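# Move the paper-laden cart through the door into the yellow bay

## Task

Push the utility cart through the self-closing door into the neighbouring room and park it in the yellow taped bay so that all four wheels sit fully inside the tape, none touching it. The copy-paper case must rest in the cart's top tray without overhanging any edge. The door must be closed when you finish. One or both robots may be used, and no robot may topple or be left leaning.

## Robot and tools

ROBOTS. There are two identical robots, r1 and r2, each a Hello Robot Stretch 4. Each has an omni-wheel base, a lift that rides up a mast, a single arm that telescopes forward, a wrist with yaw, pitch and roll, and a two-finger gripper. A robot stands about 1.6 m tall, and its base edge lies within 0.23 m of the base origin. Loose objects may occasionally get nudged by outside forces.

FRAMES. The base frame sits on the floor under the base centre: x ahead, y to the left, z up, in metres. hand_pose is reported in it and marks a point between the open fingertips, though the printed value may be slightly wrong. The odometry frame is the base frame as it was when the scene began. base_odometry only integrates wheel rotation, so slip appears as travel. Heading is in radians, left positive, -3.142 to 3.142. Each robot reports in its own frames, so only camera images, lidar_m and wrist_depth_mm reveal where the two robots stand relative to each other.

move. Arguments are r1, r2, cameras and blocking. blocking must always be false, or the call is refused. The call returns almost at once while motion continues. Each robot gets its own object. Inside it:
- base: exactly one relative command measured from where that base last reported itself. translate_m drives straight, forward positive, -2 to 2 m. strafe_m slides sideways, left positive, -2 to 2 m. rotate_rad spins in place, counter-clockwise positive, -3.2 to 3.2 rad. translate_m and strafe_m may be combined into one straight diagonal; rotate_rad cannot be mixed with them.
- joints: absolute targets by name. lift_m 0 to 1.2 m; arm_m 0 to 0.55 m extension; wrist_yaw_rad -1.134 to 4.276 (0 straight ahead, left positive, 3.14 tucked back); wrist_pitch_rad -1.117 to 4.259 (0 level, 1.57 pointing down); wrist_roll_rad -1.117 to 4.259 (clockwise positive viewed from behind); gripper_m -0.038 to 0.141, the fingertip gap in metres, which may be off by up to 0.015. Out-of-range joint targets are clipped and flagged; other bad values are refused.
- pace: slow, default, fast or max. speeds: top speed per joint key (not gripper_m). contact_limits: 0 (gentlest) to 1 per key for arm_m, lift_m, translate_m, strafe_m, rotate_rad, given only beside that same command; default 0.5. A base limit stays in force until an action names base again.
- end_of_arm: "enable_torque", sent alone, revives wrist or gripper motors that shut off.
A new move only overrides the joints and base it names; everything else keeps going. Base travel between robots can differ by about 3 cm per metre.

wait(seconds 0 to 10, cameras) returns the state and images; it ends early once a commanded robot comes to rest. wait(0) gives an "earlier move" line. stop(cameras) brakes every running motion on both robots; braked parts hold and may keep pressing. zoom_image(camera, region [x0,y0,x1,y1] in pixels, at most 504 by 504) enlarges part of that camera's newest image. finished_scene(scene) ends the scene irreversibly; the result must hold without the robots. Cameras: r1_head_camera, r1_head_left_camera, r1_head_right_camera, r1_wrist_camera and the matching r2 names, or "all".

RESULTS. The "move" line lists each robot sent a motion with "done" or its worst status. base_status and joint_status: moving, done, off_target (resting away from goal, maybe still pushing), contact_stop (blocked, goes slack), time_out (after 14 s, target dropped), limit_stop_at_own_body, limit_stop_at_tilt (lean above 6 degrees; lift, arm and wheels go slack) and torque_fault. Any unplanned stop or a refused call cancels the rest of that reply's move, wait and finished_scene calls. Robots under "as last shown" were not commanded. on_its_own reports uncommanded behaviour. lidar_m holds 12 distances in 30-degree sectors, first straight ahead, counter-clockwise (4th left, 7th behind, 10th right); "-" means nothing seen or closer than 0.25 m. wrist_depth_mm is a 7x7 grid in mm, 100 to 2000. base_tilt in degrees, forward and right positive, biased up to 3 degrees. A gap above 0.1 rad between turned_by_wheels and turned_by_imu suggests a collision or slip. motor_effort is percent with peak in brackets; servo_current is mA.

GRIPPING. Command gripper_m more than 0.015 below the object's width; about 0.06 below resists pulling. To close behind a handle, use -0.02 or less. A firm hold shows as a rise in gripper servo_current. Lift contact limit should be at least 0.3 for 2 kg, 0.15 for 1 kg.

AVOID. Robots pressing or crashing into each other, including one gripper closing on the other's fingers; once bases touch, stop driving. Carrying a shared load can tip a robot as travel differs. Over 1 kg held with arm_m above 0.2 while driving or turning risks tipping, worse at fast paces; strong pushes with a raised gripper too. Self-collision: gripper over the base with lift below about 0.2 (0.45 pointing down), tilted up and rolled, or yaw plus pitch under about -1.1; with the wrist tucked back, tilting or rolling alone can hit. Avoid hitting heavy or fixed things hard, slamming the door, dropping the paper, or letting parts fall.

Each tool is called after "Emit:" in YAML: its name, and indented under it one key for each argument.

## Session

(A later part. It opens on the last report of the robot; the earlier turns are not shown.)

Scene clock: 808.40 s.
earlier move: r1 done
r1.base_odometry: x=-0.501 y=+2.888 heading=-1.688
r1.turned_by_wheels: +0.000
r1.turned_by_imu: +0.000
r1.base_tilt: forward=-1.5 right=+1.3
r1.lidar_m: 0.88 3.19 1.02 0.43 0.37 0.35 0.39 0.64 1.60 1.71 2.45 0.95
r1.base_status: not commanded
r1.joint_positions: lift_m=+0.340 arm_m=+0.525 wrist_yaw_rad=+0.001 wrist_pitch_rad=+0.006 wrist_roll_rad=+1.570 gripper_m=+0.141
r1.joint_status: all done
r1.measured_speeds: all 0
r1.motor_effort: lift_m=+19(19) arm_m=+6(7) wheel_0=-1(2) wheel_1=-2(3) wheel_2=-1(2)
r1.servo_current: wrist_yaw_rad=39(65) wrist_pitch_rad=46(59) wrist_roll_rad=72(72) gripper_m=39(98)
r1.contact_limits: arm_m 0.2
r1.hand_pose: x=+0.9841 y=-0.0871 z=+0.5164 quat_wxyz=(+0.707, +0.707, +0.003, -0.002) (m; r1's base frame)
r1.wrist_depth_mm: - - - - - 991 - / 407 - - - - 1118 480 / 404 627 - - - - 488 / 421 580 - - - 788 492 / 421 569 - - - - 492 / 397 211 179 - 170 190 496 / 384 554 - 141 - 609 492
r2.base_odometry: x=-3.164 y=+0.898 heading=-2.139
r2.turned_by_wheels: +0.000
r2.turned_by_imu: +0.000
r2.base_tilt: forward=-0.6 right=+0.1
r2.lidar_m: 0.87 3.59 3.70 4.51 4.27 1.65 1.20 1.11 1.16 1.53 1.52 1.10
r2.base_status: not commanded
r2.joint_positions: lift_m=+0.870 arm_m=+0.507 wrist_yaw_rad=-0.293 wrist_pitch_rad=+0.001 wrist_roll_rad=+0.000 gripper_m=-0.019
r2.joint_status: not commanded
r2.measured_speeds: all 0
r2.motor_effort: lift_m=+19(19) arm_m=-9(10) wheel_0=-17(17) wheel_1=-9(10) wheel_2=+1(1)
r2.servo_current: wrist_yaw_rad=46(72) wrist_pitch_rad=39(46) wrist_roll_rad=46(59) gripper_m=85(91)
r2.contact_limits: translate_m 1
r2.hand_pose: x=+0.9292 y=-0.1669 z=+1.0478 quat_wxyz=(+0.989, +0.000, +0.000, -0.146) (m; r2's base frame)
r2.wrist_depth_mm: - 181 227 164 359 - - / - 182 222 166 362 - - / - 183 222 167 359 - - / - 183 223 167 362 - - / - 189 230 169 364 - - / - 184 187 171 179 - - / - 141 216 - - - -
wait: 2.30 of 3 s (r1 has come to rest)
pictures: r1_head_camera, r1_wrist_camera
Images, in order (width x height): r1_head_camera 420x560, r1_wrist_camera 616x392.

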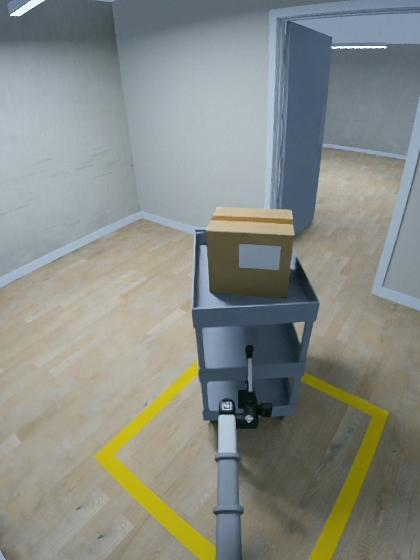

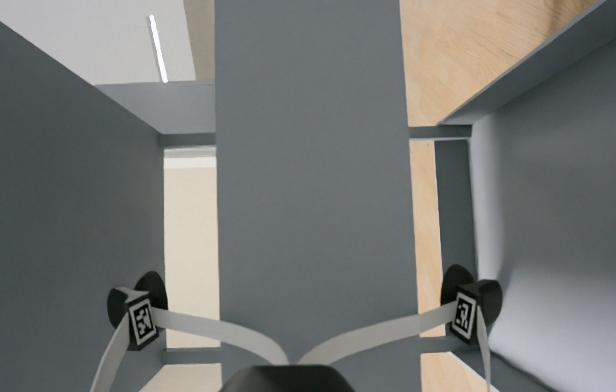

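Emit:
move:
  r1: {"joints":{"arm_m":0.545},"contact_limits":{"arm_m":0.1},"speeds":{"arm_m":0.1}}
  blocking: false
  cameras: []

Emit:
wait:
  seconds: 0.6
  cameras: []

Emit:
move:
  r1: {"joints":{"gripper_m":0.0}}
  blocking: false
  cameras: []

Emit:
wait:
  seconds: 2.5
  cameras: ["r1_wrist_camera"]

Emit:
move:
  r1: {"joints":{"arm_m":0.10},"speeds":{"arm_m":0.07},"contact_limits":{"arm_m":0.8}}
  blocking: false
  cameras: []

Emit:
wait:
  seconds: 7.5
  cameras: ["r1_head_camera","r1_head_right_camera"]

Scene clock: 819.00 s.
move: r1 moving
r1.base_odometry: x=-0.501 y=+2.888 heading=-1.688
r1.turned_by_wheels: +0.000
r1.turned_by_imu: -0.001
r1.base_tilt: forward=-1.6 right=+1.3
r1.lidar_m: 0.90 3.19 1.02 0.47 0.35 0.33 0.39 0.60 1.61 1.70 2.46 0.96
r1.base_status: not commanded
r1.joint_positions: lift_m=+0.340 arm_m=+0.545 wrist_yaw_rad=-0.002 wrist_pitch_rad=+0.006 wrist_roll_rad=+1.570 gripper_m=+0.141
r1.joint_status: arm_m moving
r1.measured_speeds: translate_m=+0.000 strafe_m=+0.000 rotate_rad=+0.000 lift_m=+0.000 arm_m=+0.001 wrist_yaw_rad=+0.000 wrist_pitch_rad=+0.000 wrist_roll_rad=+0.000
r1.motor_effort: lift_m=+19(19) arm_m=+7(10) wheel_0=-1(2) wheel_1=-2(3) wheel_2=-4(4)
r1.servo_current: wrist_yaw_rad=65(65) wrist_pitch_rad=46(52) wrist_roll_rad=46(65) gripper_m=39(46)
r1.contact_limits: arm_m 0.1
r1.hand_pose: x=+1.0039 y=-0.0879 z=+0.5164 quat_wxyz=(+0.707, +0.707, +0.002, -0.003) (m; r1's base frame)
r1.wrist_depth_mm: - - - - - 1008 750 / 407 - - - - 1098 480 / 404 627 - - - - 484 / 424 621 - - - - 488 / 418 574 - - - - 492 / 399 190 - - - 186 492 / 392 559 - 142 - 609 488
r2: as last shown
r2.turned_by_imu: +0.001
r2.base_tilt: forward=-0.6 right=+0.0
r2.lidar_m: 0.86 3.62 3.75 4.48 4.26 1.69 1.19 1.09 1.15 1.54 1.51 1.10
r2.motor_effort: lift_m=+19(19) arm_m=-9(9) wheel_0=-17(17) wheel_1=-9(9) wheel_2=+1(1)
r2.servo_current: wrist_yaw_rad=59(65) wrist_pitch_rad=39(46) wrist_roll_rad=46(52) gripper_m=78(85)
r2.contact_limits: translate_m 1
r2.wrist_depth_mm: - 181 227 164 362 - - / - 182 222 166 362 - - / - 183 222 167 362 - - / - 184 222 167 364 - - / - 189 231 170 366 - - / - 184 186 170 179 - - / - 141 217 - - - -
pictures: none
No camera images: "cameras" was empty.

Scene clock: 819.23 s.
earlier move: r1 done
r1.base_odometry: x=-0.501 y=+2.888 heading=-1.688
r1.turned_by_wheels: +0.000
r1.turned_by_imu: +0.000
r1.base_tilt: forward=-1.6 right=+1.3
r1.lidar_m: 0.92 3.18 1.04 0.47 0.36 0.35 0.39 0.63 1.61 1.70 2.45 0.97
r1.base_status: not commanded
r1.joint_positions: lift_m=+0.340 arm_m=+0.545 wrist_yaw_rad=-0.002 wrist_pitch_rad=+0.006 wrist_roll_rad=+1.570 gripper_m=+0.141
r1.joint_status: all done
r1.measured_speeds: all 0
r1.motor_effort: lift_m=+19(19) arm_m=+5(10) wheel_0=-1(2) wheel_1=-2(3) wheel_2=-4(4)
r1.servo_current: wrist_yaw_rad=59(65) wrist_pitch_rad=52(52) wrist_roll_rad=33(65) gripper_m=39(46)
r1.contact_limits: arm_m 0.1
r1.hand_pose: x=+1.0040 y=-0.0879 z=+0.5164 quat_wxyz=(+0.707, +0.707, +0.002, -0.003) (m; r1's base frame)
r1.wrist_depth_mm: - - - - - 1025 - / 402 - - - - 1160 480 / 399 580 - - - 798 492 / 421 574 - - - 788 492 / 418 564 - - - - 492 / 413 206 183 - 178 190 488 / 387 549 - 139 - 621 496
r2.base_odometry: x=-3.164 y=+0.898 heading=-2.139
r2.turned_by_wheels: +0.000
r2.turned_by_imu: +0.000
r2.base_tilt: forward=-0.6 right=+0.1
r2.lidar_m: 0.88 3.61 3.78 4.47 4.26 1.69 1.17 1.10 1.16 1.55 1.50 1.11
r2.base_status: not commanded
r2.joint_positions: lift_m=+0.870 arm_m=+0.507 wrist_yaw_rad=-0.293 wrist_pitch_rad=+0.001 wrist_roll_rad=+0.000 gripper_m=-0.019
r2.joint_status: not commanded
r2.measured_speeds: all 0
r2.motor_effort: lift_m=+19(19) arm_m=-10(10) wheel_0=-16(17) wheel_1=-10(10) wheel_2=+1(1)
r2.servo_current: wrist_yaw_rad=59(65) wrist_pitch_rad=39(46) wrist_roll_rad=39(52) gripper_m=72(85)
r2.contact_limits: translate_m 1
r2.hand_pose: x=+0.9292 y=-0.1669 z=+1.0478 quat_wxyz=(+0.989, +0.000, +0.000, -0.146) (m; r2's base frame)
r2.wrist_depth_mm: - 181 226 164 362 - - / - 182 221 166 362 - - / - 183 222 167 362 - - / - 184 224 167 362 - - / - 189 230 169 362 - - / - 183 186 171 180 - - / - 141 217 - - - -
wait: 0.23 of 0.6 s (r1 has come to rest)
pictures: none
No camera images: "cameras" was empty.

Scene clock: 819.73 s.
move: r1 moving
r1.base_odometry: x=-0.501 y=+2.888 heading=-1.688
r1.turned_by_wheels: +0.000
r1.turned_by_imu: +0.000
r1.base_tilt: forward=-1.6 right=+1.3
r1.lidar_m: 0.91 3.18 1.02 0.46 0.36 0.34 0.39 0.63 1.60 1.70 2.45 0.97
r1.base_status: not commanded
r1.joint_positions: lift_m=+0.340 arm_m=+0.545 wrist_yaw_rad=-0.002 wrist_pitch_rad=+0.006 wrist_roll_rad=+1.570 gripper_m=+0.130
r1.joint_status: gripper_m moving
r1.measured_speeds: all 0
r1.motor_effort: lift_m=+19(19) arm_m=+5(5) wheel_0=-2(2) wheel_1=-2(3) wheel_2=-4(4)
r1.servo_current: wrist_yaw_rad=59(59) wrist_pitch_rad=52(52) wrist_roll_rad=39(52) gripper_m=91(91)
r1.contact_limits: arm_m 0.1
r1.hand_pose: x=+1.0040 y=-0.0879 z=+0.5164 quat_wxyz=(+0.707, +0.707, +0.002, -0.003) (m; r1's base frame)
r1.wrist_depth_mm: - - - - - 1008 - / 402 - - - - 1160 484 / 399 580 - - - 809 492 / 418 574 - - - 788 496 / 415 564 - - - 750 500 / 413 209 184 - 180 192 496 / 389 549 - 138 - 668 496
r2: as last shown
r2.lidar_m: 0.89 3.63 3.70 4.51 4.28 1.63 1.17 1.10 1.14 1.55 1.53 1.10
r2.motor_effort: lift_m=+19(19) arm_m=-9(9) wheel_0=-16(17) wheel_1=-9(9) wheel_2=+1(1)
r2.servo_current: wrist_yaw_rad=72(72) wrist_pitch_rad=39(46) wrist_roll_rad=59(59) gripper_m=85(85)
r2.contact_limits: translate_m 1
r2.wrist_depth_mm: - 181 226 164 357 - - / - 182 221 166 357 - - / - 183 222 167 362 - - / - 183 223 167 362 - - / - 189 230 169 364 - - / - 183 186 170 180 - - / - 141 218 - - - -
pictures: none
No camera images: "cameras" was empty.

Scene clock: 821.57 s.
earlier move: r1 done
r1.base_odometry: x=-0.501 y=+2.888 heading=-1.688
r1.turned_by_wheels: +0.000
r1.turned_by_imu: +0.000
r1.base_tilt: forward=-1.5 right=+1.3
r1.lidar_m: 0.91 3.18 1.02 0.45 0.34 0.35 0.39 0.61 1.59 1.71 2.47 0.97
r1.base_status: not commanded
r1.joint_positions: lift_m=+0.340 arm_m=+0.545 wrist_yaw_rad=-0.002 wrist_pitch_rad=+0.013 wrist_roll_rad=+1.570 gripper_m=+0.001
r1.joint_status: all done
r1.measured_speeds: all 0
r1.motor_effort: lift_m=+19(19) arm_m=-4(5) wheel_0=-2(2) wheel_1=-3(3) wheel_2=-4(4)
r1.servo_current: wrist_yaw_rad=39(72) wrist_pitch_rad=65(78) wrist_roll_rad=52(59) gripper_m=111(267)
r1.contact_limits: arm_m 0.1
r1.hand_pose: x=+1.0041 y=-0.0879 z=+0.5145 quat_wxyz=(+0.707, +0.707, +0.004, -0.005) (m; r1's base frame)
r1.wrist_depth_mm: - - - - - 960 - / 427 - - - - 1098 473 / 452 634 - - - - 480 / 427 627 - - - - 492 / 442 615 - - - - 496 / 436 559 - - 177 169 492 / 410 167 178 - - 585 -
r2.base_odometry: x=-3.164 y=+0.898 heading=-2.139
r2.turned_by_wheels: +0.000
r2.turned_by_imu: +0.000
r2.base_tilt: forward=-0.6 right=+0.1
r2.lidar_m: 0.88 3.62 3.72 4.50 4.25 1.67 1.18 1.10 1.15 1.55 1.52 1.10
r2.base_status: not commanded
r2.joint_positions: lift_m=+0.870 arm_m=+0.507 wrist_yaw_rad=-0.293 wrist_pitch_rad=+0.001 wrist_roll_rad=+0.000 gripper_m=-0.019
r2.joint_status: not commanded
r2.measured_speeds: all 0
r2.motor_effort: lift_m=+19(19) arm_m=-9(10) wheel_0=-17(17) wheel_1=-9(10) wheel_2=+1(1)
r2.servo_current: wrist_yaw_rad=46(72) wrist_pitch_rad=39(46) wrist_roll_rad=52(65) gripper_m=78(85)
r2.contact_limits: translate_m 1
r2.hand_pose: x=+0.9292 y=-0.1669 z=+1.0478 quat_wxyz=(+0.989, +0.000, +0.000, -0.146) (m; r2's base frame)
r2.wrist_depth_mm: - 181 226 164 359 - - / - 183 222 166 359 - - / - 183 222 167 362 - - / - 183 222 167 364 - - / - 189 230 169 364 - - / - 184 186 171 179 - - / - 141 217 - - - -
wait: 1.83 of 2.5 s (r1 has come to rest)
pictures: r1_wrist_camera
Images, in order (width x height): r1_wrist_camera 616x392.

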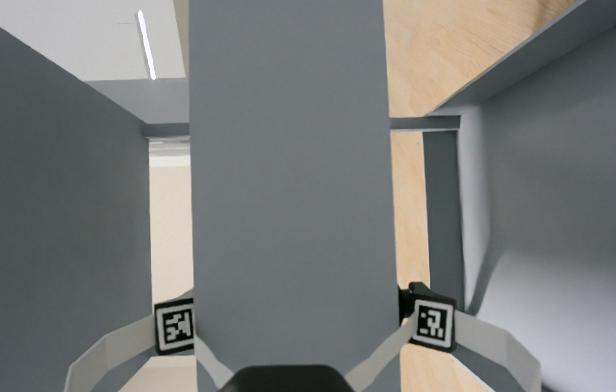

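Scene clock: 822.07 s.
move: r1 moving
r1.base_odometry: x=-0.501 y=+2.888 heading=-1.688
r1.turned_by_wheels: +0.000
r1.turned_by_imu: +0.000
r1.base_tilt: forward=-1.6 right=+1.3
r1.lidar_m: 0.88 3.16 1.01 0.48 0.36 0.35 0.39 0.60 1.61 1.70 2.45 0.94
r1.base_status: not commanded
r1.joint_positions: lift_m=+0.340 arm_m=+0.516 wrist_yaw_rad=-0.002 wrist_pitch_rad=+0.013 wrist_roll_rad=+1.570 gripper_m=+0.001
r1.joint_status: arm_m moving
r1.measured_speeds: translate_m=+0.000 strafe_m=+0.000 rotate_rad=+0.000 lift_m=+0.000 arm_m=-0.071 wrist_yaw_rad=+0.000 wrist_pitch_rad=+0.001 wrist_roll_rad=+0.000
r1.motor_effort: lift_m=+19(19) arm_m=-6(11) wheel_0=-4(4) wheel_1=-3(3) wheel_2=-2(3)
r1.servo_current: wrist_yaw_rad=46(59) wrist_pitch_rad=65(72) wrist_roll_rad=46(59) gripper_m=104(111)
r1.contact_limits: arm_m 0.8
r1.hand_pose: x=+0.9752 y=-0.0879 z=+0.5144 quat_wxyz=(+0.707, +0.707, +0.004, -0.005) (m; r1's base frame)
r1.wrist_depth_mm: - - - - 1366 946 - / 433 - - - 1281 1098 480 / 452 627 - - - - 484 / 427 621 - - - 798 462 / 442 609 - - - - 492 / 439 559 182 - 177 166 488 / 415 166 - - - 597 -
r2: as last shown
r2.lidar_m: 0.88 3.63 3.76 4.51 4.26 1.66 1.16 1.10 1.14 1.55 1.53 1.10
r2.servo_current: wrist_yaw_rad=39(65) wrist_pitch_rad=39(46) wrist_roll_rad=52(52) gripper_m=78(91)
r2.contact_limits: translate_m 1
r2.wrist_depth_mm: - 181 226 164 359 - - / - 182 222 166 359 - - / - 183 222 167 362 - - / - 183 223 167 364 - - / - 189 230 169 364 - - / - 183 186 171 179 - - / - 141 217 - - - -
pictures: none
No camera images: "cameras" was empty.

Scene clock: 828.37 s.
earlier move: r1 done
r1.base_odometry: x=-0.501 y=+2.888 heading=-1.688
r1.turned_by_wheels: +0.000
r1.turned_by_imu: +0.000
r1.base_tilt: forward=-1.6 right=+1.3
r1.lidar_m: 0.39 0.45 1.02 0.45 0.35 0.34 0.36 0.58 1.59 1.69 2.43 0.56
r1.base_status: not commanded
r1.joint_positions: lift_m=+0.340 arm_m=+0.100 wrist_yaw_rad=+0.001 wrist_pitch_rad=+0.013 wrist_roll_rad=+1.570 gripper_m=+0.001
r1.joint_status: all done
r1.measured_speeds: all 0
r1.motor_effort: lift_m=+19(19) arm_m=+4(11) wheel_0=-2(5) wheel_1=-3(3) wheel_2=-1(3)
r1.servo_current: wrist_yaw_rad=46(72) wrist_pitch_rad=65(78) wrist_roll_rad=46(72) gripper_m=85(111)
r1.contact_limits: arm_m 0.8
r1.hand_pose: x=+0.5593 y=-0.0872 z=+0.5144 quat_wxyz=(+0.707, +0.707, +0.005, -0.004) (m; r1's base frame)
r1.wrist_depth_mm: - - - - 1336 324 627 / - - - - 1430 917 723 / - - - - 1430 976 - / 424 - - - 1430 1042 469 / 439 - - - - - 496 / 430 554 182 - 186 168 473 / 407 149 180 - 145 165 -
r2.base_odometry: x=-3.164 y=+0.898 heading=-2.139
r2.turned_by_wheels: +0.000
r2.turned_by_imu: +0.001
r2.base_tilt: forward=-0.6 right=+0.1
r2.lidar_m: 0.88 3.63 3.76 4.48 4.28 1.64 1.18 1.11 1.15 1.55 1.54 1.12
r2.base_status: not commanded
r2.joint_positions: lift_m=+0.870 arm_m=+0.507 wrist_yaw_rad=-0.293 wrist_pitch_rad=+0.001 wrist_roll_rad=+0.000 gripper_m=-0.019
r2.joint_status: not commanded
r2.measured_speeds: all 0
r2.motor_effort: lift_m=+19(19) arm_m=-9(10) wheel_0=-17(17) wheel_1=-9(10) wheel_2=+1(1)
r2.servo_current: wrist_yaw_rad=59(78) wrist_pitch_rad=33(52) wrist_roll_rad=52(65) gripper_m=85(91)
r2.contact_limits: translate_m 1
r2.hand_pose: x=+0.9292 y=-0.1669 z=+1.0478 quat_wxyz=(+0.989, +0.000, +0.000, -0.146) (m; r2's base frame)
r2.wrist_depth_mm: - 181 227 164 359 - - / - 182 222 166 359 - - / - 183 222 167 362 - - / - 183 223 167 362 - - / - 189 230 169 368 - - / - 183 187 170 179 - - / - 141 216 - - - -
wait: 6.30 of 7.5 s (r1 has come to rest)
pictures: r1_head_camera, r1_head_right_camera
Images, in order (width x height): r1_head_camera 420x560, r1_head_right_camera 420x672.

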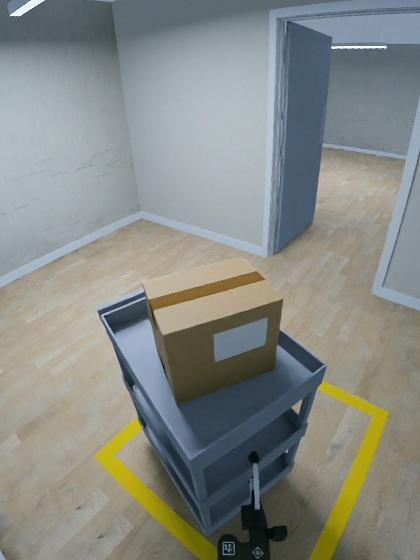

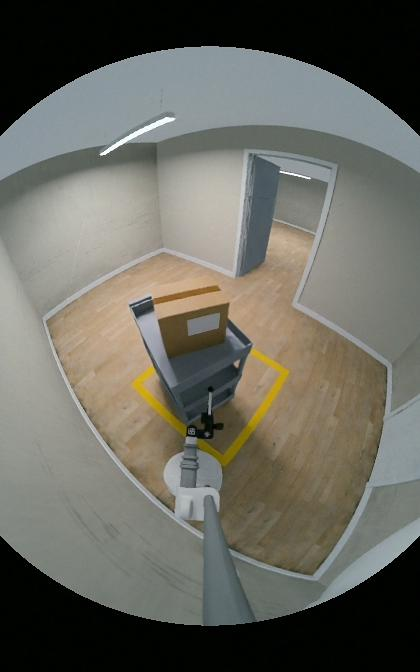

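Emit:
wait:
  seconds: 0.1
  cameras: ["r1_head_camera","r1_head_left_camera","r1_head_right_camera","r1_wrist_camera"]

Emit:
zoom_image:
  camera: "r1_head_camera"
  region: [60, 250, 420, 560]

Emit:
zoom_image:
  camera: "r1_head_left_camera"
  region: [40, 250, 400, 610]

Emit:
zoom_image:
  camera: "r1_head_right_camera"
  region: [100, 270, 320, 490]

Scene clock: 836.23 s.
r1.base_odometry: x=-0.501 y=+2.888 heading=-1.688
r1.turned_by_wheels: +0.000
r1.turned_by_imu: +0.000
r1.base_tilt: forward=-1.6 right=+1.2
r1.lidar_m: 0.40 0.46 1.01 0.47 0.35 0.34 0.38 0.64 1.60 1.69 2.45 0.60
r1.base_status: not commanded
r1.joint_positions: lift_m=+0.340 arm_m=+0.100 wrist_yaw_rad=+0.001 wrist_pitch_rad=+0.013 wrist_roll_rad=+1.570 gripper_m=+0.001
r1.joint_status: all done
r1.measured_speeds: all 0
r1.motor_effort: lift_m=+19(19) arm_m=+4(11) wheel_0=-1(5) wheel_1=-3(3) wheel_2=-1(3)
r1.servo_current: wrist_yaw_rad=39(72) wrist_pitch_rad=72(78) wrist_roll_rad=39(72) gripper_m=98(111)
r1.contact_limits: arm_m 0.8
r1.hand_pose: x=+0.5593 y=-0.0872 z=+0.5144 quat_wxyz=(+0.707, +0.707, +0.005, -0.004) (m; r1's base frame)
r1.wrist_depth_mm: - - - - 1366 324 621 / - - - - 1397 904 723 / - - - - 1464 976 - / 424 - - - 1464 1060 469 / 439 - - - - - 492 / 430 564 182 - 187 168 473 / 407 155 180 - 145 165 -
r2.base_odometry: x=-3.164 y=+0.898 heading=-2.139
r2.turned_by_wheels: +0.000
r2.turned_by_imu: +0.001
r2.base_tilt: forward=-0.6 right=+0.1
r2.lidar_m: 0.88 3.63 3.73 4.48 4.26 1.67 1.16 1.11 1.12 1.56 1.55 1.09
r2.base_status: not commanded
r2.joint_positions: lift_m=+0.870 arm_m=+0.507 wrist_yaw_rad=-0.293 wrist_pitch_rad=+0.001 wrist_roll_rad=+0.000 gripper_m=-0.019
r2.joint_status: not commanded
r2.measured_speeds: all 0
r2.motor_effort: lift_m=+19(19) arm_m=-9(10) wheel_0=-17(17) wheel_1=-9(10) wheel_2=+1(1)
r2.servo_current: wrist_yaw_rad=39(78) wrist_pitch_rad=39(52) wrist_roll_rad=39(65) gripper_m=85(91)
r2.contact_limits: translate_m 1
r2.hand_pose: x=+0.9292 y=-0.1669 z=+1.0478 quat_wxyz=(+0.989, +0.000, +0.000, -0.146) (m; r2's base frame)
r2.wrist_depth_mm: - 182 227 164 362 - - / - 182 222 166 362 - - / - 183 222 167 362 - - / - 183 223 167 362 - - / - 189 230 169 364 - - / - 184 186 170 179 - - / - 141 217 - - - -
wait: 0.10 s; at rest from the start
pictures: r1_head_camera, r1_head_left_camera, r1_head_right_camera, r1_wrist_camera
Images, in order (width x height): r1_head_camera 420x560, r1_head_left_camera 420x672, r1_head_right_camera 420x672, r1_wrist_camera 616x392.

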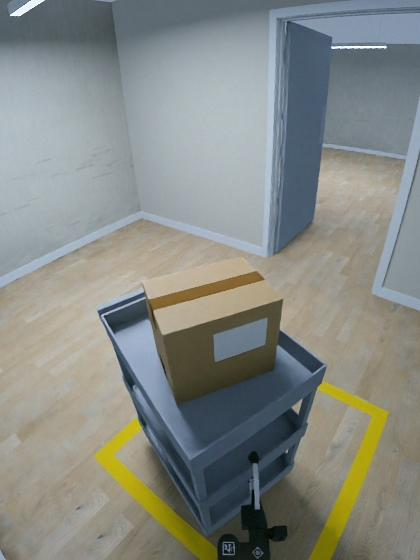

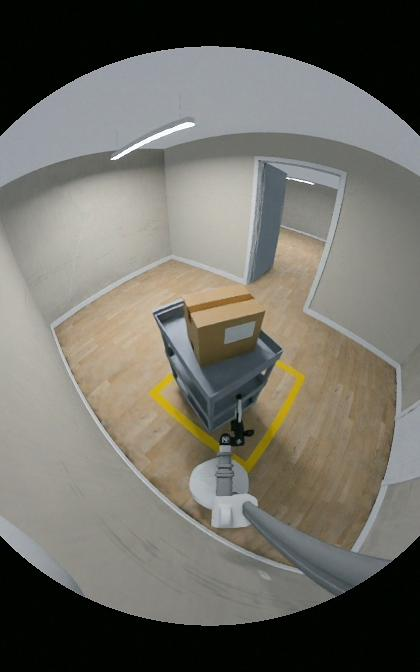

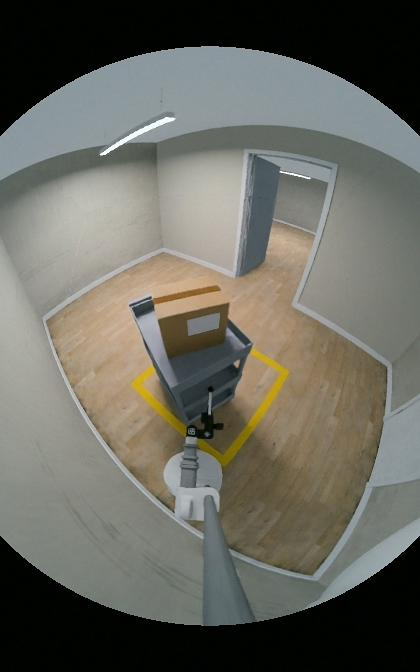

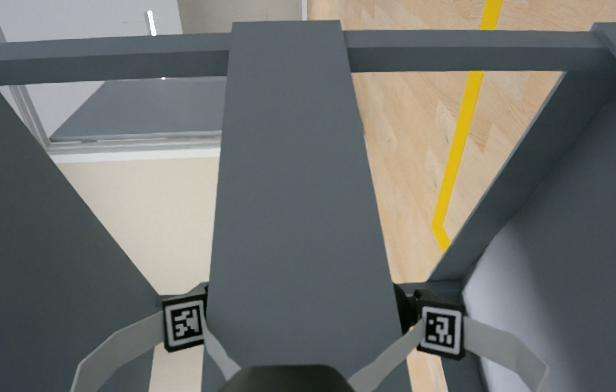

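Scaled by 1.400 from the camera's 420x560 image, which has a finer 600x800 frame.

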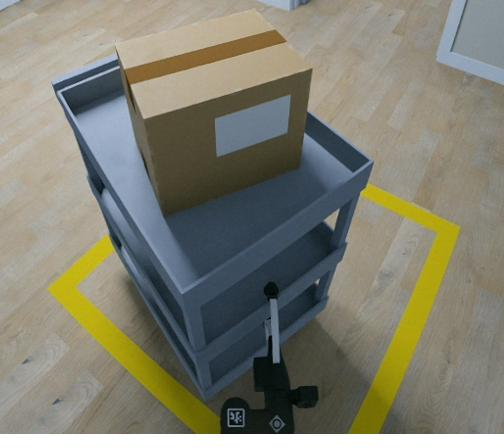

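Scaled by 1.400 from the camera's 420x672 image, which has a finer 600x960 frame.

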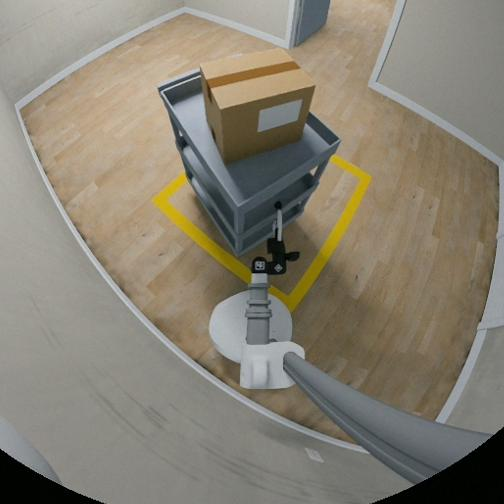

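Scaled by 2.291 from the camera's 420x672 image, which has a finer 600x960 frame.

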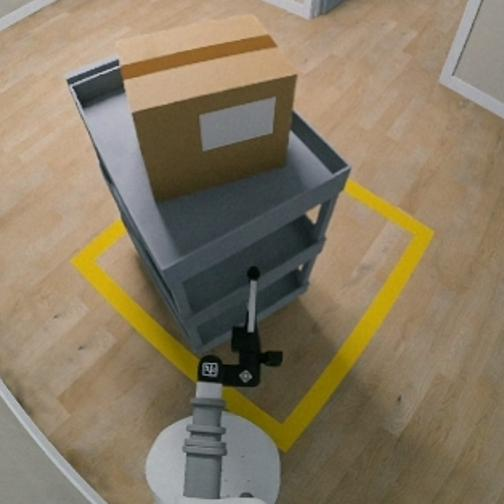

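Emit:
move:
  r1: {"base":{"strafe_m":-0.22},"pace":"slow","contact_limits":{"strafe_m":0.8}}
  blocking: false
  cameras: []

Emit:
wait:
  seconds: 4
  cameras: ["r1_head_camera","r1_head_right_camera"]

Emit:
zoom_image:
  camera: "r1_head_right_camera"
  region: [100, 270, 320, 490]

Scene clock: 867.70 s.
move: r1 moving
r1.base_odometry: x=-0.515 y=+2.889 heading=-1.687
r1.turned_by_wheels: +0.001
r1.turned_by_imu: -0.001
r1.base_tilt: forward=-1.6 right=+1.3
r1.lidar_m: 0.38 0.44 1.03 0.47 0.37 0.34 0.39 0.63 1.58 1.69 2.45 0.58
r1.base_status: strafe_m moving
r1.joint_positions: lift_m=+0.340 arm_m=+0.100 wrist_yaw_rad=+0.006 wrist_pitch_rad=+0.013 wrist_roll_rad=+1.570 gripper_m=+0.001
r1.joint_status: not commanded
r1.measured_speeds: translate_m=+0.000 strafe_m=-0.055 rotate_rad=+0.004 lift_m=+0.000 arm_m=+0.000 wrist_yaw_rad=+0.026 wrist_pitch_rad=+0.000 wrist_roll_rad=+0.000
r1.motor_effort: lift_m=+19(19) arm_m=+4(4) wheel_0=+13(13) wheel_1=-3(7) wheel_2=+3(3)
r1.servo_current: wrist_yaw_rad=59(65) wrist_pitch_rad=65(78) wrist_roll_rad=46(59) gripper_m=98(98)
r1.contact_limits: arm_m 0.8; strafe_m 0.8
r1.hand_pose: x=+0.5598 y=-0.0856 z=+0.5144 quat_wxyz=(+0.707, +0.707, +0.007, -0.002) (m; r1's base frame)
r1.wrist_depth_mm: - - - - 322 325 330 / - - - - 1366 891 723 / - - - - 1464 976 - / 424 - - - 1430 1138 492 / 439 - - - - - 492 / 433 564 183 - 185 169 473 / 404 163 180 - 156 155 -
r2: as last shown
r2.turned_by_imu: +0.004
r2.lidar_m: 0.88 3.63 3.74 4.49 4.25 1.69 1.17 1.11 1.11 1.53 1.52 1.09
r2.motor_effort: lift_m=+19(19) arm_m=-9(10) wheel_0=-17(17) wheel_1=-9(9) wheel_2=+1(1)
r2.servo_current: wrist_yaw_rad=59(59) wrist_pitch_rad=39(46) wrist_roll_rad=52(59) gripper_m=85(91)
r2.contact_limits: translate_m 1
r2.wrist_depth_mm: - 181 227 164 359 - - / - 182 222 165 362 - - / - 183 221 167 359 - - / - 183 223 167 364 - - / - 189 229 169 364 - - / - 185 187 170 179 - - / - 141 216 - - - -
pictures: none
No camera images: "cameras" was empty.

Scene clock: 870.53 s.
earlier move: r1 done
r1.base_odometry: x=-0.719 y=+2.913 heading=-1.687
r1.turned_by_wheels: +0.000
r1.turned_by_imu: +0.000
r1.base_tilt: forward=-1.6 right=+1.3
r1.lidar_m: 0.31 0.39 0.84 0.63 0.47 0.46 0.54 0.83 1.43 1.50 2.31 2.28
r1.base_status: done
r1.joint_positions: lift_m=+0.340 arm_m=+0.100 wrist_yaw_rad=+0.011 wrist_pitch_rad=+0.013 wrist_roll_rad=+1.570 gripper_m=+0.001
r1.joint_status: not commanded
r1.measured_speeds: all 0
r1.motor_effort: lift_m=+19(19) arm_m=-1(4) wheel_0=+7(18) wheel_1=+0(7) wheel_2=+1(8)
r1.servo_current: wrist_yaw_rad=85(85) wrist_pitch_rad=72(85) wrist_roll_rad=46(59) gripper_m=91(98)
r1.contact_limits: arm_m 0.8; strafe_m 0.8
r1.hand_pose: x=+0.5602 y=-0.0843 z=+0.5144 quat_wxyz=(+0.707, +0.707, +0.009, -0.001) (m; r1's base frame)
r1.wrist_depth_mm: - - - - 1708 1025 691 / - - - - 1756 1042 683 / - - - - 1464 831 397 / 375 - - - 1499 917 - / 410 - - - 1537 991 - / 404 - 183 - 182 169 477 / 402 160 176 - 138 152 -
r2.base_odometry: x=-3.164 y=+0.898 heading=-2.139
r2.turned_by_wheels: +0.000
r2.turned_by_imu: +0.000
r2.base_tilt: forward=-0.6 right=+0.1
r2.lidar_m: 0.89 3.62 3.73 4.50 4.27 1.66 1.19 1.10 1.14 1.55 1.53 1.08
r2.base_status: not commanded
r2.joint_positions: lift_m=+0.870 arm_m=+0.507 wrist_yaw_rad=-0.293 wrist_pitch_rad=+0.001 wrist_roll_rad=+0.000 gripper_m=-0.019
r2.joint_status: not commanded
r2.measured_speeds: all 0
r2.motor_effort: lift_m=+19(19) arm_m=-9(10) wheel_0=-17(17) wheel_1=-9(10) wheel_2=+1(1)
r2.servo_current: wrist_yaw_rad=46(72) wrist_pitch_rad=39(46) wrist_roll_rad=46(59) gripper_m=85(91)
r2.contact_limits: translate_m 1
r2.hand_pose: x=+0.9292 y=-0.1669 z=+1.0478 quat_wxyz=(+0.989, +0.000, +0.000, -0.146) (m; r2's base frame)
r2.wrist_depth_mm: - 181 227 164 359 - - / - 182 222 166 362 - - / - 183 221 166 362 - - / - 183 222 167 362 - - / - 189 231 169 366 - - / - 183 186 170 180 - - / - 141 216 - - - -
wait: 2.83 of 4 s (r1 has come to rest)
pictures: r1_head_camera, r1_head_right_camera
Images, in order (width x height): r1_head_camera 420x560, r1_head_right_camera 420x672.

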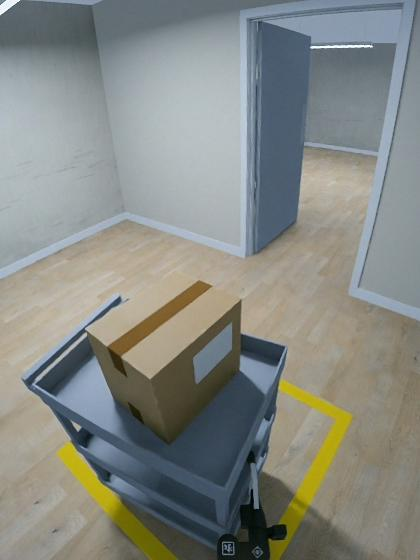

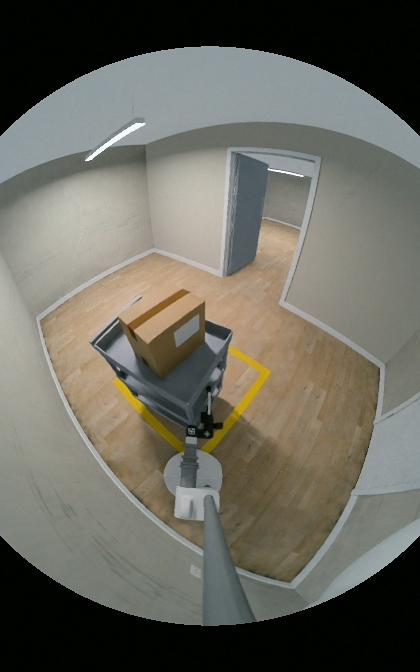

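Scaled by 2.291 from the camera's 420x672 image, which has a finer 600x960 frame.

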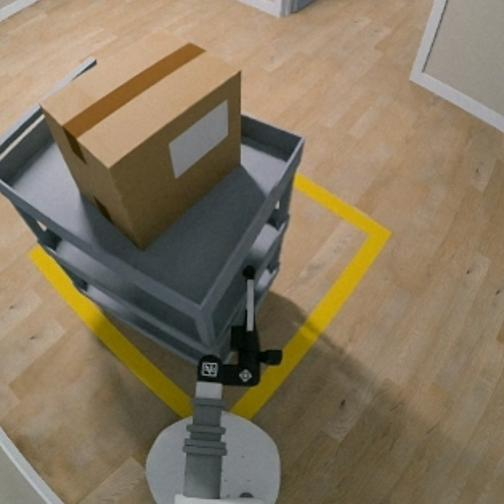

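Emit:
move:
  r1: {"base":{"strafe_m":-0.25},"pace":"slow","contact_limits":{"strafe_m":0.8}}
  blocking: false
  cameras: []

Emit:
wait:
  seconds: 4.5
  cameras: ["r1_head_camera","r1_head_left_camera","r1_head_right_camera"]

Emit:
zoom_image:
  camera: "r1_head_right_camera"
  region: [60, 270, 280, 490]

Emit:
zoom_image:
  camera: "r1_head_left_camera"
  region: [80, 270, 300, 490]

Scene clock: 878.70 s.
move: r1 moving
r1.base_odometry: x=-0.733 y=+2.915 heading=-1.686
r1.turned_by_wheels: +0.001
r1.turned_by_imu: +0.001
r1.base_tilt: forward=-1.6 right=+1.3
r1.lidar_m: 0.32 0.35 0.82 0.65 0.49 0.48 0.52 0.83 1.42 1.47 2.30 2.28
r1.base_status: strafe_m moving
r1.joint_positions: lift_m=+0.340 arm_m=+0.100 wrist_yaw_rad=+0.011 wrist_pitch_rad=+0.013 wrist_roll_rad=+1.570 gripper_m=+0.001
r1.joint_status: not commanded
r1.measured_speeds: translate_m=+0.000 strafe_m=-0.057 rotate_rad=+0.000 lift_m=+0.000 arm_m=+0.000 wrist_yaw_rad=+0.000 wrist_pitch_rad=+0.000 wrist_roll_rad=+0.000
r1.motor_effort: lift_m=+19(19) arm_m=+4(4) wheel_0=+17(17) wheel_1=-4(5) wheel_2=+3(3)
r1.servo_current: wrist_yaw_rad=59(78) wrist_pitch_rad=72(78) wrist_roll_rad=46(59) gripper_m=85(91)
r1.contact_limits: arm_m 0.8; strafe_m 0.8
r1.hand_pose: x=+0.5602 y=-0.0843 z=+0.5144 quat_wxyz=(+0.707, +0.707, +0.009, -0.001) (m; r1's base frame)
r1.wrist_depth_mm: - - - - 1756 1025 691 / - - - - 1708 1008 699 / - - - - 1464 831 397 / 375 - - - 1464 960 - / 410 - - - 1499 1008 - / 407 - 186 - 183 171 477 / 402 160 178 - 147 151 -
r2: as last shown
r2.turned_by_imu: +0.001
r2.lidar_m: 0.88 3.63 3.74 4.51 4.26 1.66 1.16 1.10 1.16 1.54 1.53 1.09
r2.motor_effort: lift_m=+19(19) arm_m=-9(10) wheel_0=-16(17) wheel_1=-10(10) wheel_2=+1(1)
r2.servo_current: wrist_yaw_rad=59(65) wrist_pitch_rad=46(46) wrist_roll_rad=59(59) gripper_m=85(85)
r2.contact_limits: translate_m 1
r2.wrist_depth_mm: - 181 227 165 359 - - / - 182 222 165 359 - - / - 183 223 167 359 - - / - 183 224 167 364 - - / - 189 229 169 364 - - / - 184 186 171 179 - - / - 141 217 - - - -
pictures: none
No camera images: "cameras" was empty.

Scene clock: 881.83 s.
earlier move: r1 done
r1.base_odometry: x=-0.967 y=+2.942 heading=-1.686
r1.turned_by_wheels: +0.000
r1.turned_by_imu: +0.001
r1.base_tilt: forward=-1.6 right=+1.3
r1.lidar_m: 0.31 0.36 0.68 0.84 0.63 0.62 0.70 1.07 1.21 1.29 1.99 2.12
r1.base_status: done
r1.joint_positions: lift_m=+0.340 arm_m=+0.100 wrist_yaw_rad=+0.017 wrist_pitch_rad=+0.013 wrist_roll_rad=+1.571 gripper_m=+0.001
r1.joint_status: not commanded
r1.measured_speeds: all 0
r1.motor_effort: lift_m=+19(19) arm_m=+4(4) wheel_0=+8(20) wheel_1=+1(5) wheel_2=+3(8)
r1.servo_current: wrist_yaw_rad=104(117) wrist_pitch_rad=65(78) wrist_roll_rad=59(65) gripper_m=91(98)
r1.contact_limits: arm_m 0.8; strafe_m 0.8
r1.hand_pose: x=+0.5607 y=-0.0825 z=+0.5144 quat_wxyz=(+0.707, +0.707, +0.011, +0.001) (m; r1's base frame)
r1.wrist_depth_mm: - - - - 1618 960 715 / - - - - 1756 960 691 / - - - - 1808 1060 676 / 387 382 387 - 397 397 399 / 410 - - - 1537 1025 - / 404 - - - 187 172 477 / 402 160 176 - 148 165 -
r2.base_odometry: x=-3.164 y=+0.898 heading=-2.139
r2.turned_by_wheels: +0.000
r2.turned_by_imu: +0.000
r2.base_tilt: forward=-0.6 right=+0.1
r2.lidar_m: 0.88 3.63 3.73 4.48 4.26 1.66 1.17 1.10 1.15 1.53 1.53 1.11
r2.base_status: not commanded
r2.joint_positions: lift_m=+0.870 arm_m=+0.507 wrist_yaw_rad=-0.293 wrist_pitch_rad=+0.001 wrist_roll_rad=+0.000 gripper_m=-0.019
r2.joint_status: not commanded
r2.measured_speeds: all 0
r2.motor_effort: lift_m=+19(19) arm_m=-9(10) wheel_0=-17(17) wheel_1=-9(10) wheel_2=+1(1)
r2.servo_current: wrist_yaw_rad=59(65) wrist_pitch_rad=46(46) wrist_roll_rad=52(59) gripper_m=85(85)
r2.contact_limits: translate_m 1
r2.hand_pose: x=+0.9292 y=-0.1669 z=+1.0478 quat_wxyz=(+0.989, +0.000, +0.000, -0.146) (m; r2's base frame)
r2.wrist_depth_mm: - 181 227 165 359 - - / - 182 221 166 362 - - / - 183 222 167 364 - - / - 184 223 167 362 - - / - 189 229 169 366 - - / - 184 187 170 179 - - / - 141 217 - - - -
wait: 3.13 of 4.5 s (r1 has come to rest)
pictures: r1_head_camera, r1_head_left_camera, r1_head_right_camera
Images, in order (width x height): r1_head_camera 420x560, r1_head_left_camera 420x672, r1_head_right_camera 420x672.

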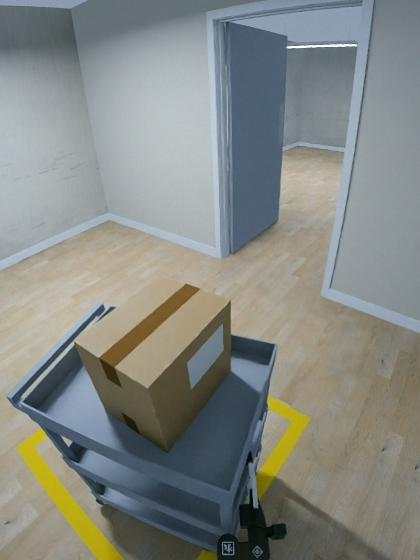

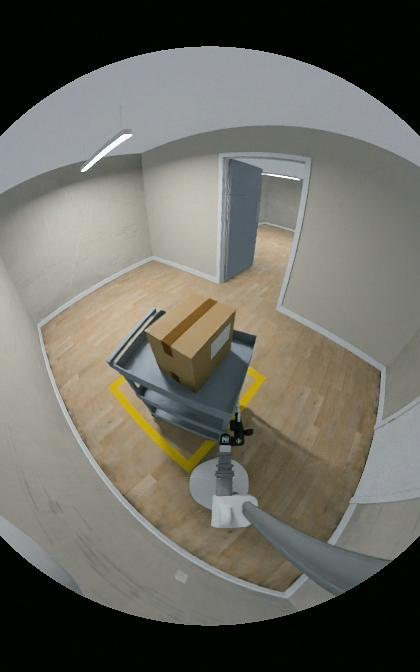

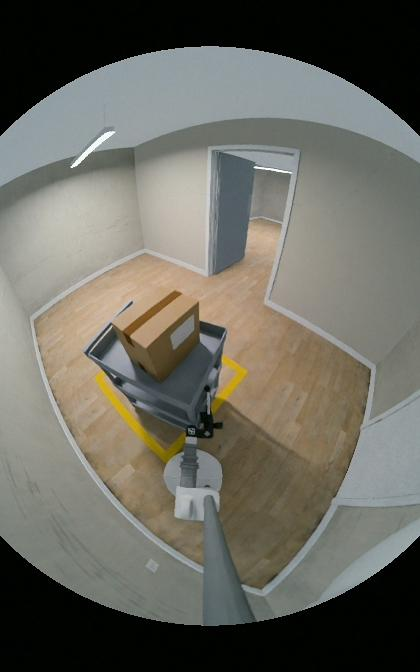

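Scaled by 2.291 from the camera's 420x672 image, which has a finer 600x960 frame.

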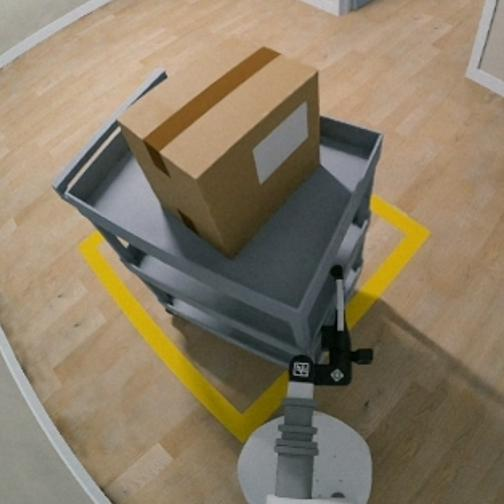

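Scaled by 2.291 from the camera's 420x672 image, which has a finer 600x960 frame.

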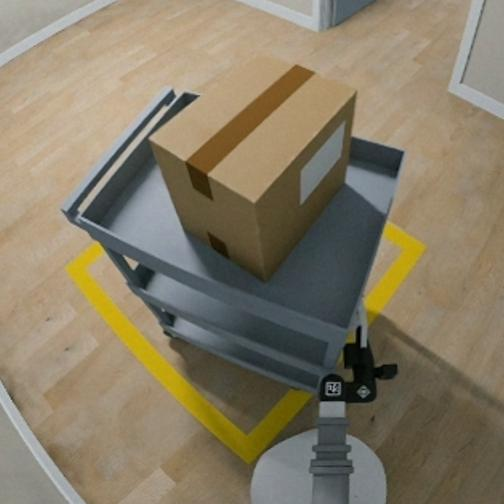

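Emit:
move:
  r1: {"base":{"translate_m":0.13,"strafe_m":0.08},"pace":"slow","contact_limits":{"translate_m":0.8}}
  blocking: false
  cameras: []

Emit:
wait:
  seconds: 3
  cameras: ["r1_head_camera","r1_head_left_camera","r1_head_right_camera"]

Emit:
zoom_image:
  camera: "r1_head_right_camera"
  region: [60, 270, 280, 490]

Emit:
zoom_image:
  camera: "r1_head_left_camera"
  region: [80, 270, 300, 490]

Scene clock: 895.53 s.
move: r1 moving
r1.base_odometry: x=-0.962 y=+2.929 heading=-1.686
r1.turned_by_wheels: +0.000
r1.turned_by_imu: -0.001
r1.base_tilt: forward=-1.6 right=+1.3
r1.lidar_m: 0.31 0.36 0.71 0.82 0.65 0.61 0.68 1.10 1.22 1.30 2.05 2.12
r1.base_status: translate_m moving; strafe_m moving
r1.joint_positions: lift_m=+0.340 arm_m=+0.100 wrist_yaw_rad=+0.017 wrist_pitch_rad=+0.013 wrist_roll_rad=+1.571 gripper_m=+0.001
r1.joint_status: not commanded
r1.measured_speeds: translate_m=+0.046 strafe_m=+0.029 rotate_rad=-0.001 lift_m=+0.000 arm_m=+0.000 wrist_yaw_rad=+0.000 wrist_pitch_rad=+0.000 wrist_roll_rad=+0.000
r1.motor_effort: lift_m=+19(19) arm_m=+4(4) wheel_0=+0(7) wheel_1=+13(13) wheel_2=-9(10)
r1.servo_current: wrist_yaw_rad=104(111) wrist_pitch_rad=65(78) wrist_roll_rad=46(59) gripper_m=85(98)
r1.contact_limits: arm_m 0.8; translate_m 0.8
r1.hand_pose: x=+0.5607 y=-0.0825 z=+0.5144 quat_wxyz=(+0.707, +0.707, +0.011, +0.001) (m; r1's base frame)
r1.wrist_depth_mm: - - - - 1618 976 723 / - - - - 1708 960 683 / - - - - 1808 1060 676 / 387 382 387 - 397 399 402 / 410 - - - 1537 1078 - / 404 - - - 187 173 480 / 402 161 176 - 148 165 -
r2: as last shown
r2.turned_by_imu: +0.002
r2.lidar_m: 0.88 3.63 3.74 4.50 4.28 1.68 1.19 1.11 1.14 1.56 1.54 1.08
r2.motor_effort: lift_m=+19(19) arm_m=-9(9) wheel_0=-17(17) wheel_1=-9(9) wheel_2=+1(1)
r2.servo_current: wrist_yaw_rad=59(65) wrist_pitch_rad=39(46) wrist_roll_rad=52(65) gripper_m=85(85)
r2.contact_limits: translate_m 1
r2.wrist_depth_mm: - 181 227 164 362 - - / - 181 221 166 362 - - / - 183 221 167 362 - - / - 183 224 167 362 - - / - 189 230 169 364 - - / - 184 186 171 180 - - / - 141 217 - - - -
pictures: none
No camera images: "cameras" was empty.

Scene clock: 897.73 s.
earlier move: r1 done
r1.base_odometry: x=-0.903 y=+2.803 heading=-1.687
r1.turned_by_wheels: -0.001
r1.turned_by_imu: -0.001
r1.base_tilt: forward=-1.6 right=+1.3
r1.lidar_m: 0.33 0.40 1.93 0.89 0.71 0.67 0.75 1.16 1.35 1.44 2.12 0.59
r1.base_status: done
r1.joint_positions: lift_m=+0.340 arm_m=+0.100 wrist_yaw_rad=-0.007 wrist_pitch_rad=+0.013 wrist_roll_rad=+1.571 gripper_m=+0.001
r1.joint_status: not commanded
r1.measured_speeds: all 0
r1.motor_effort: lift_m=+19(19) arm_m=+2(4) wheel_0=-6(12) wheel_1=+1(13) wheel_2=-3(13)
r1.servo_current: wrist_yaw_rad=59(111) wrist_pitch_rad=65(78) wrist_roll_rad=46(59) gripper_m=91(98)
r1.contact_limits: arm_m 0.8; translate_m 0.8
r1.hand_pose: x=+0.5586 y=-0.0894 z=+0.5144 quat_wxyz=(+0.707, +0.707, +0.002, -0.007) (m; r1's base frame)
r1.wrist_depth_mm: - - - - 1537 991 699 / - - - - 1618 917 668 / 351 - - - 1336 891 375 / 418 - - - 1464 991 - / 415 - - - 1366 1060 473 / 433 - 183 - 187 167 473 / 413 156 180 - - 150 -
r2.base_odometry: x=-3.164 y=+0.898 heading=-2.139
r2.turned_by_wheels: +0.000
r2.turned_by_imu: +0.000
r2.base_tilt: forward=-0.6 right=+0.0
r2.lidar_m: 0.86 3.63 3.75 4.47 4.24 1.67 1.18 1.10 1.13 1.52 1.53 1.10
r2.base_status: not commanded
r2.joint_positions: lift_m=+0.870 arm_m=+0.507 wrist_yaw_rad=-0.293 wrist_pitch_rad=+0.001 wrist_roll_rad=+0.000 gripper_m=-0.019
r2.joint_status: not commanded
r2.measured_speeds: all 0
r2.motor_effort: lift_m=+19(19) arm_m=-9(10) wheel_0=-17(17) wheel_1=-9(10) wheel_2=+1(1)
r2.servo_current: wrist_yaw_rad=59(65) wrist_pitch_rad=39(46) wrist_roll_rad=59(65) gripper_m=85(91)
r2.contact_limits: translate_m 1
r2.hand_pose: x=+0.9292 y=-0.1669 z=+1.0478 quat_wxyz=(+0.989, +0.000, +0.000, -0.146) (m; r2's base frame)
r2.wrist_depth_mm: - 181 227 165 359 - - / - 183 221 165 359 - - / - 183 222 167 362 - - / - 183 223 167 364 - - / - 189 229 169 364 - - / - 183 186 170 180 - - / - 141 216 - - - -
wait: 2.20 of 3 s (r1 has come to rest)
pictures: r1_head_camera, r1_head_left_camera, r1_head_right_camera
Images, in order (width x height): r1_head_camera 420x560, r1_head_left_camera 420x672, r1_head_right_camera 420x672.

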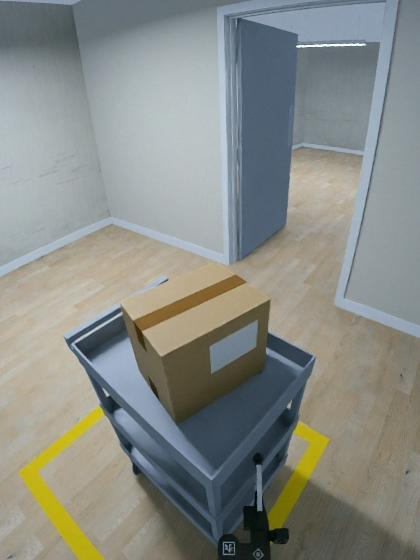

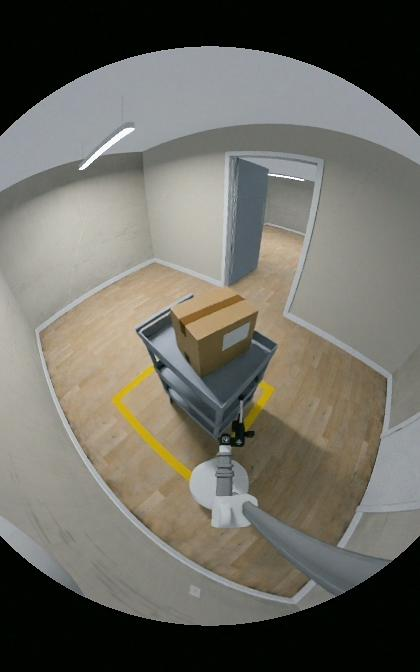

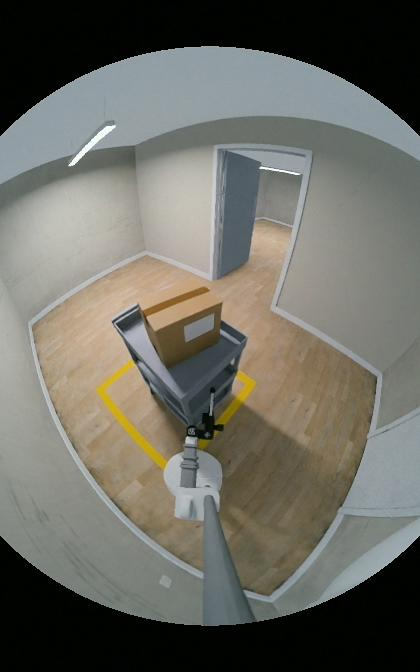

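Scaled by 2.291 from the camera's 420x672 image, which has a finer 600x960 frame.

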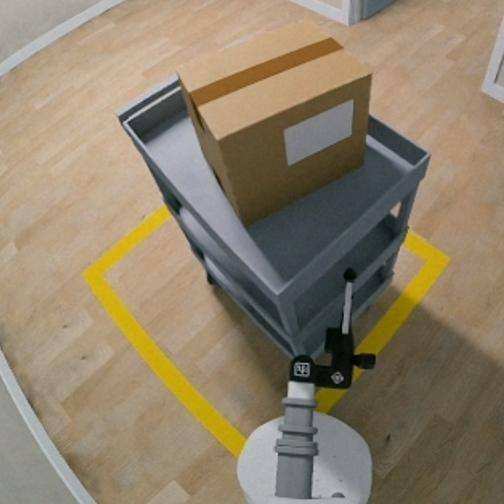

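Scaled by 2.291 from the camera's 420x672 image, which has a finer 600x960 frame.

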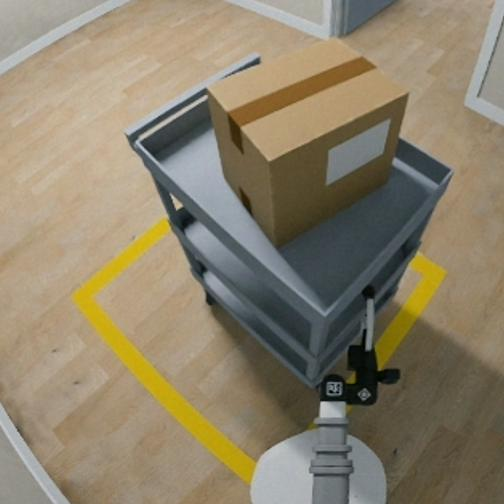

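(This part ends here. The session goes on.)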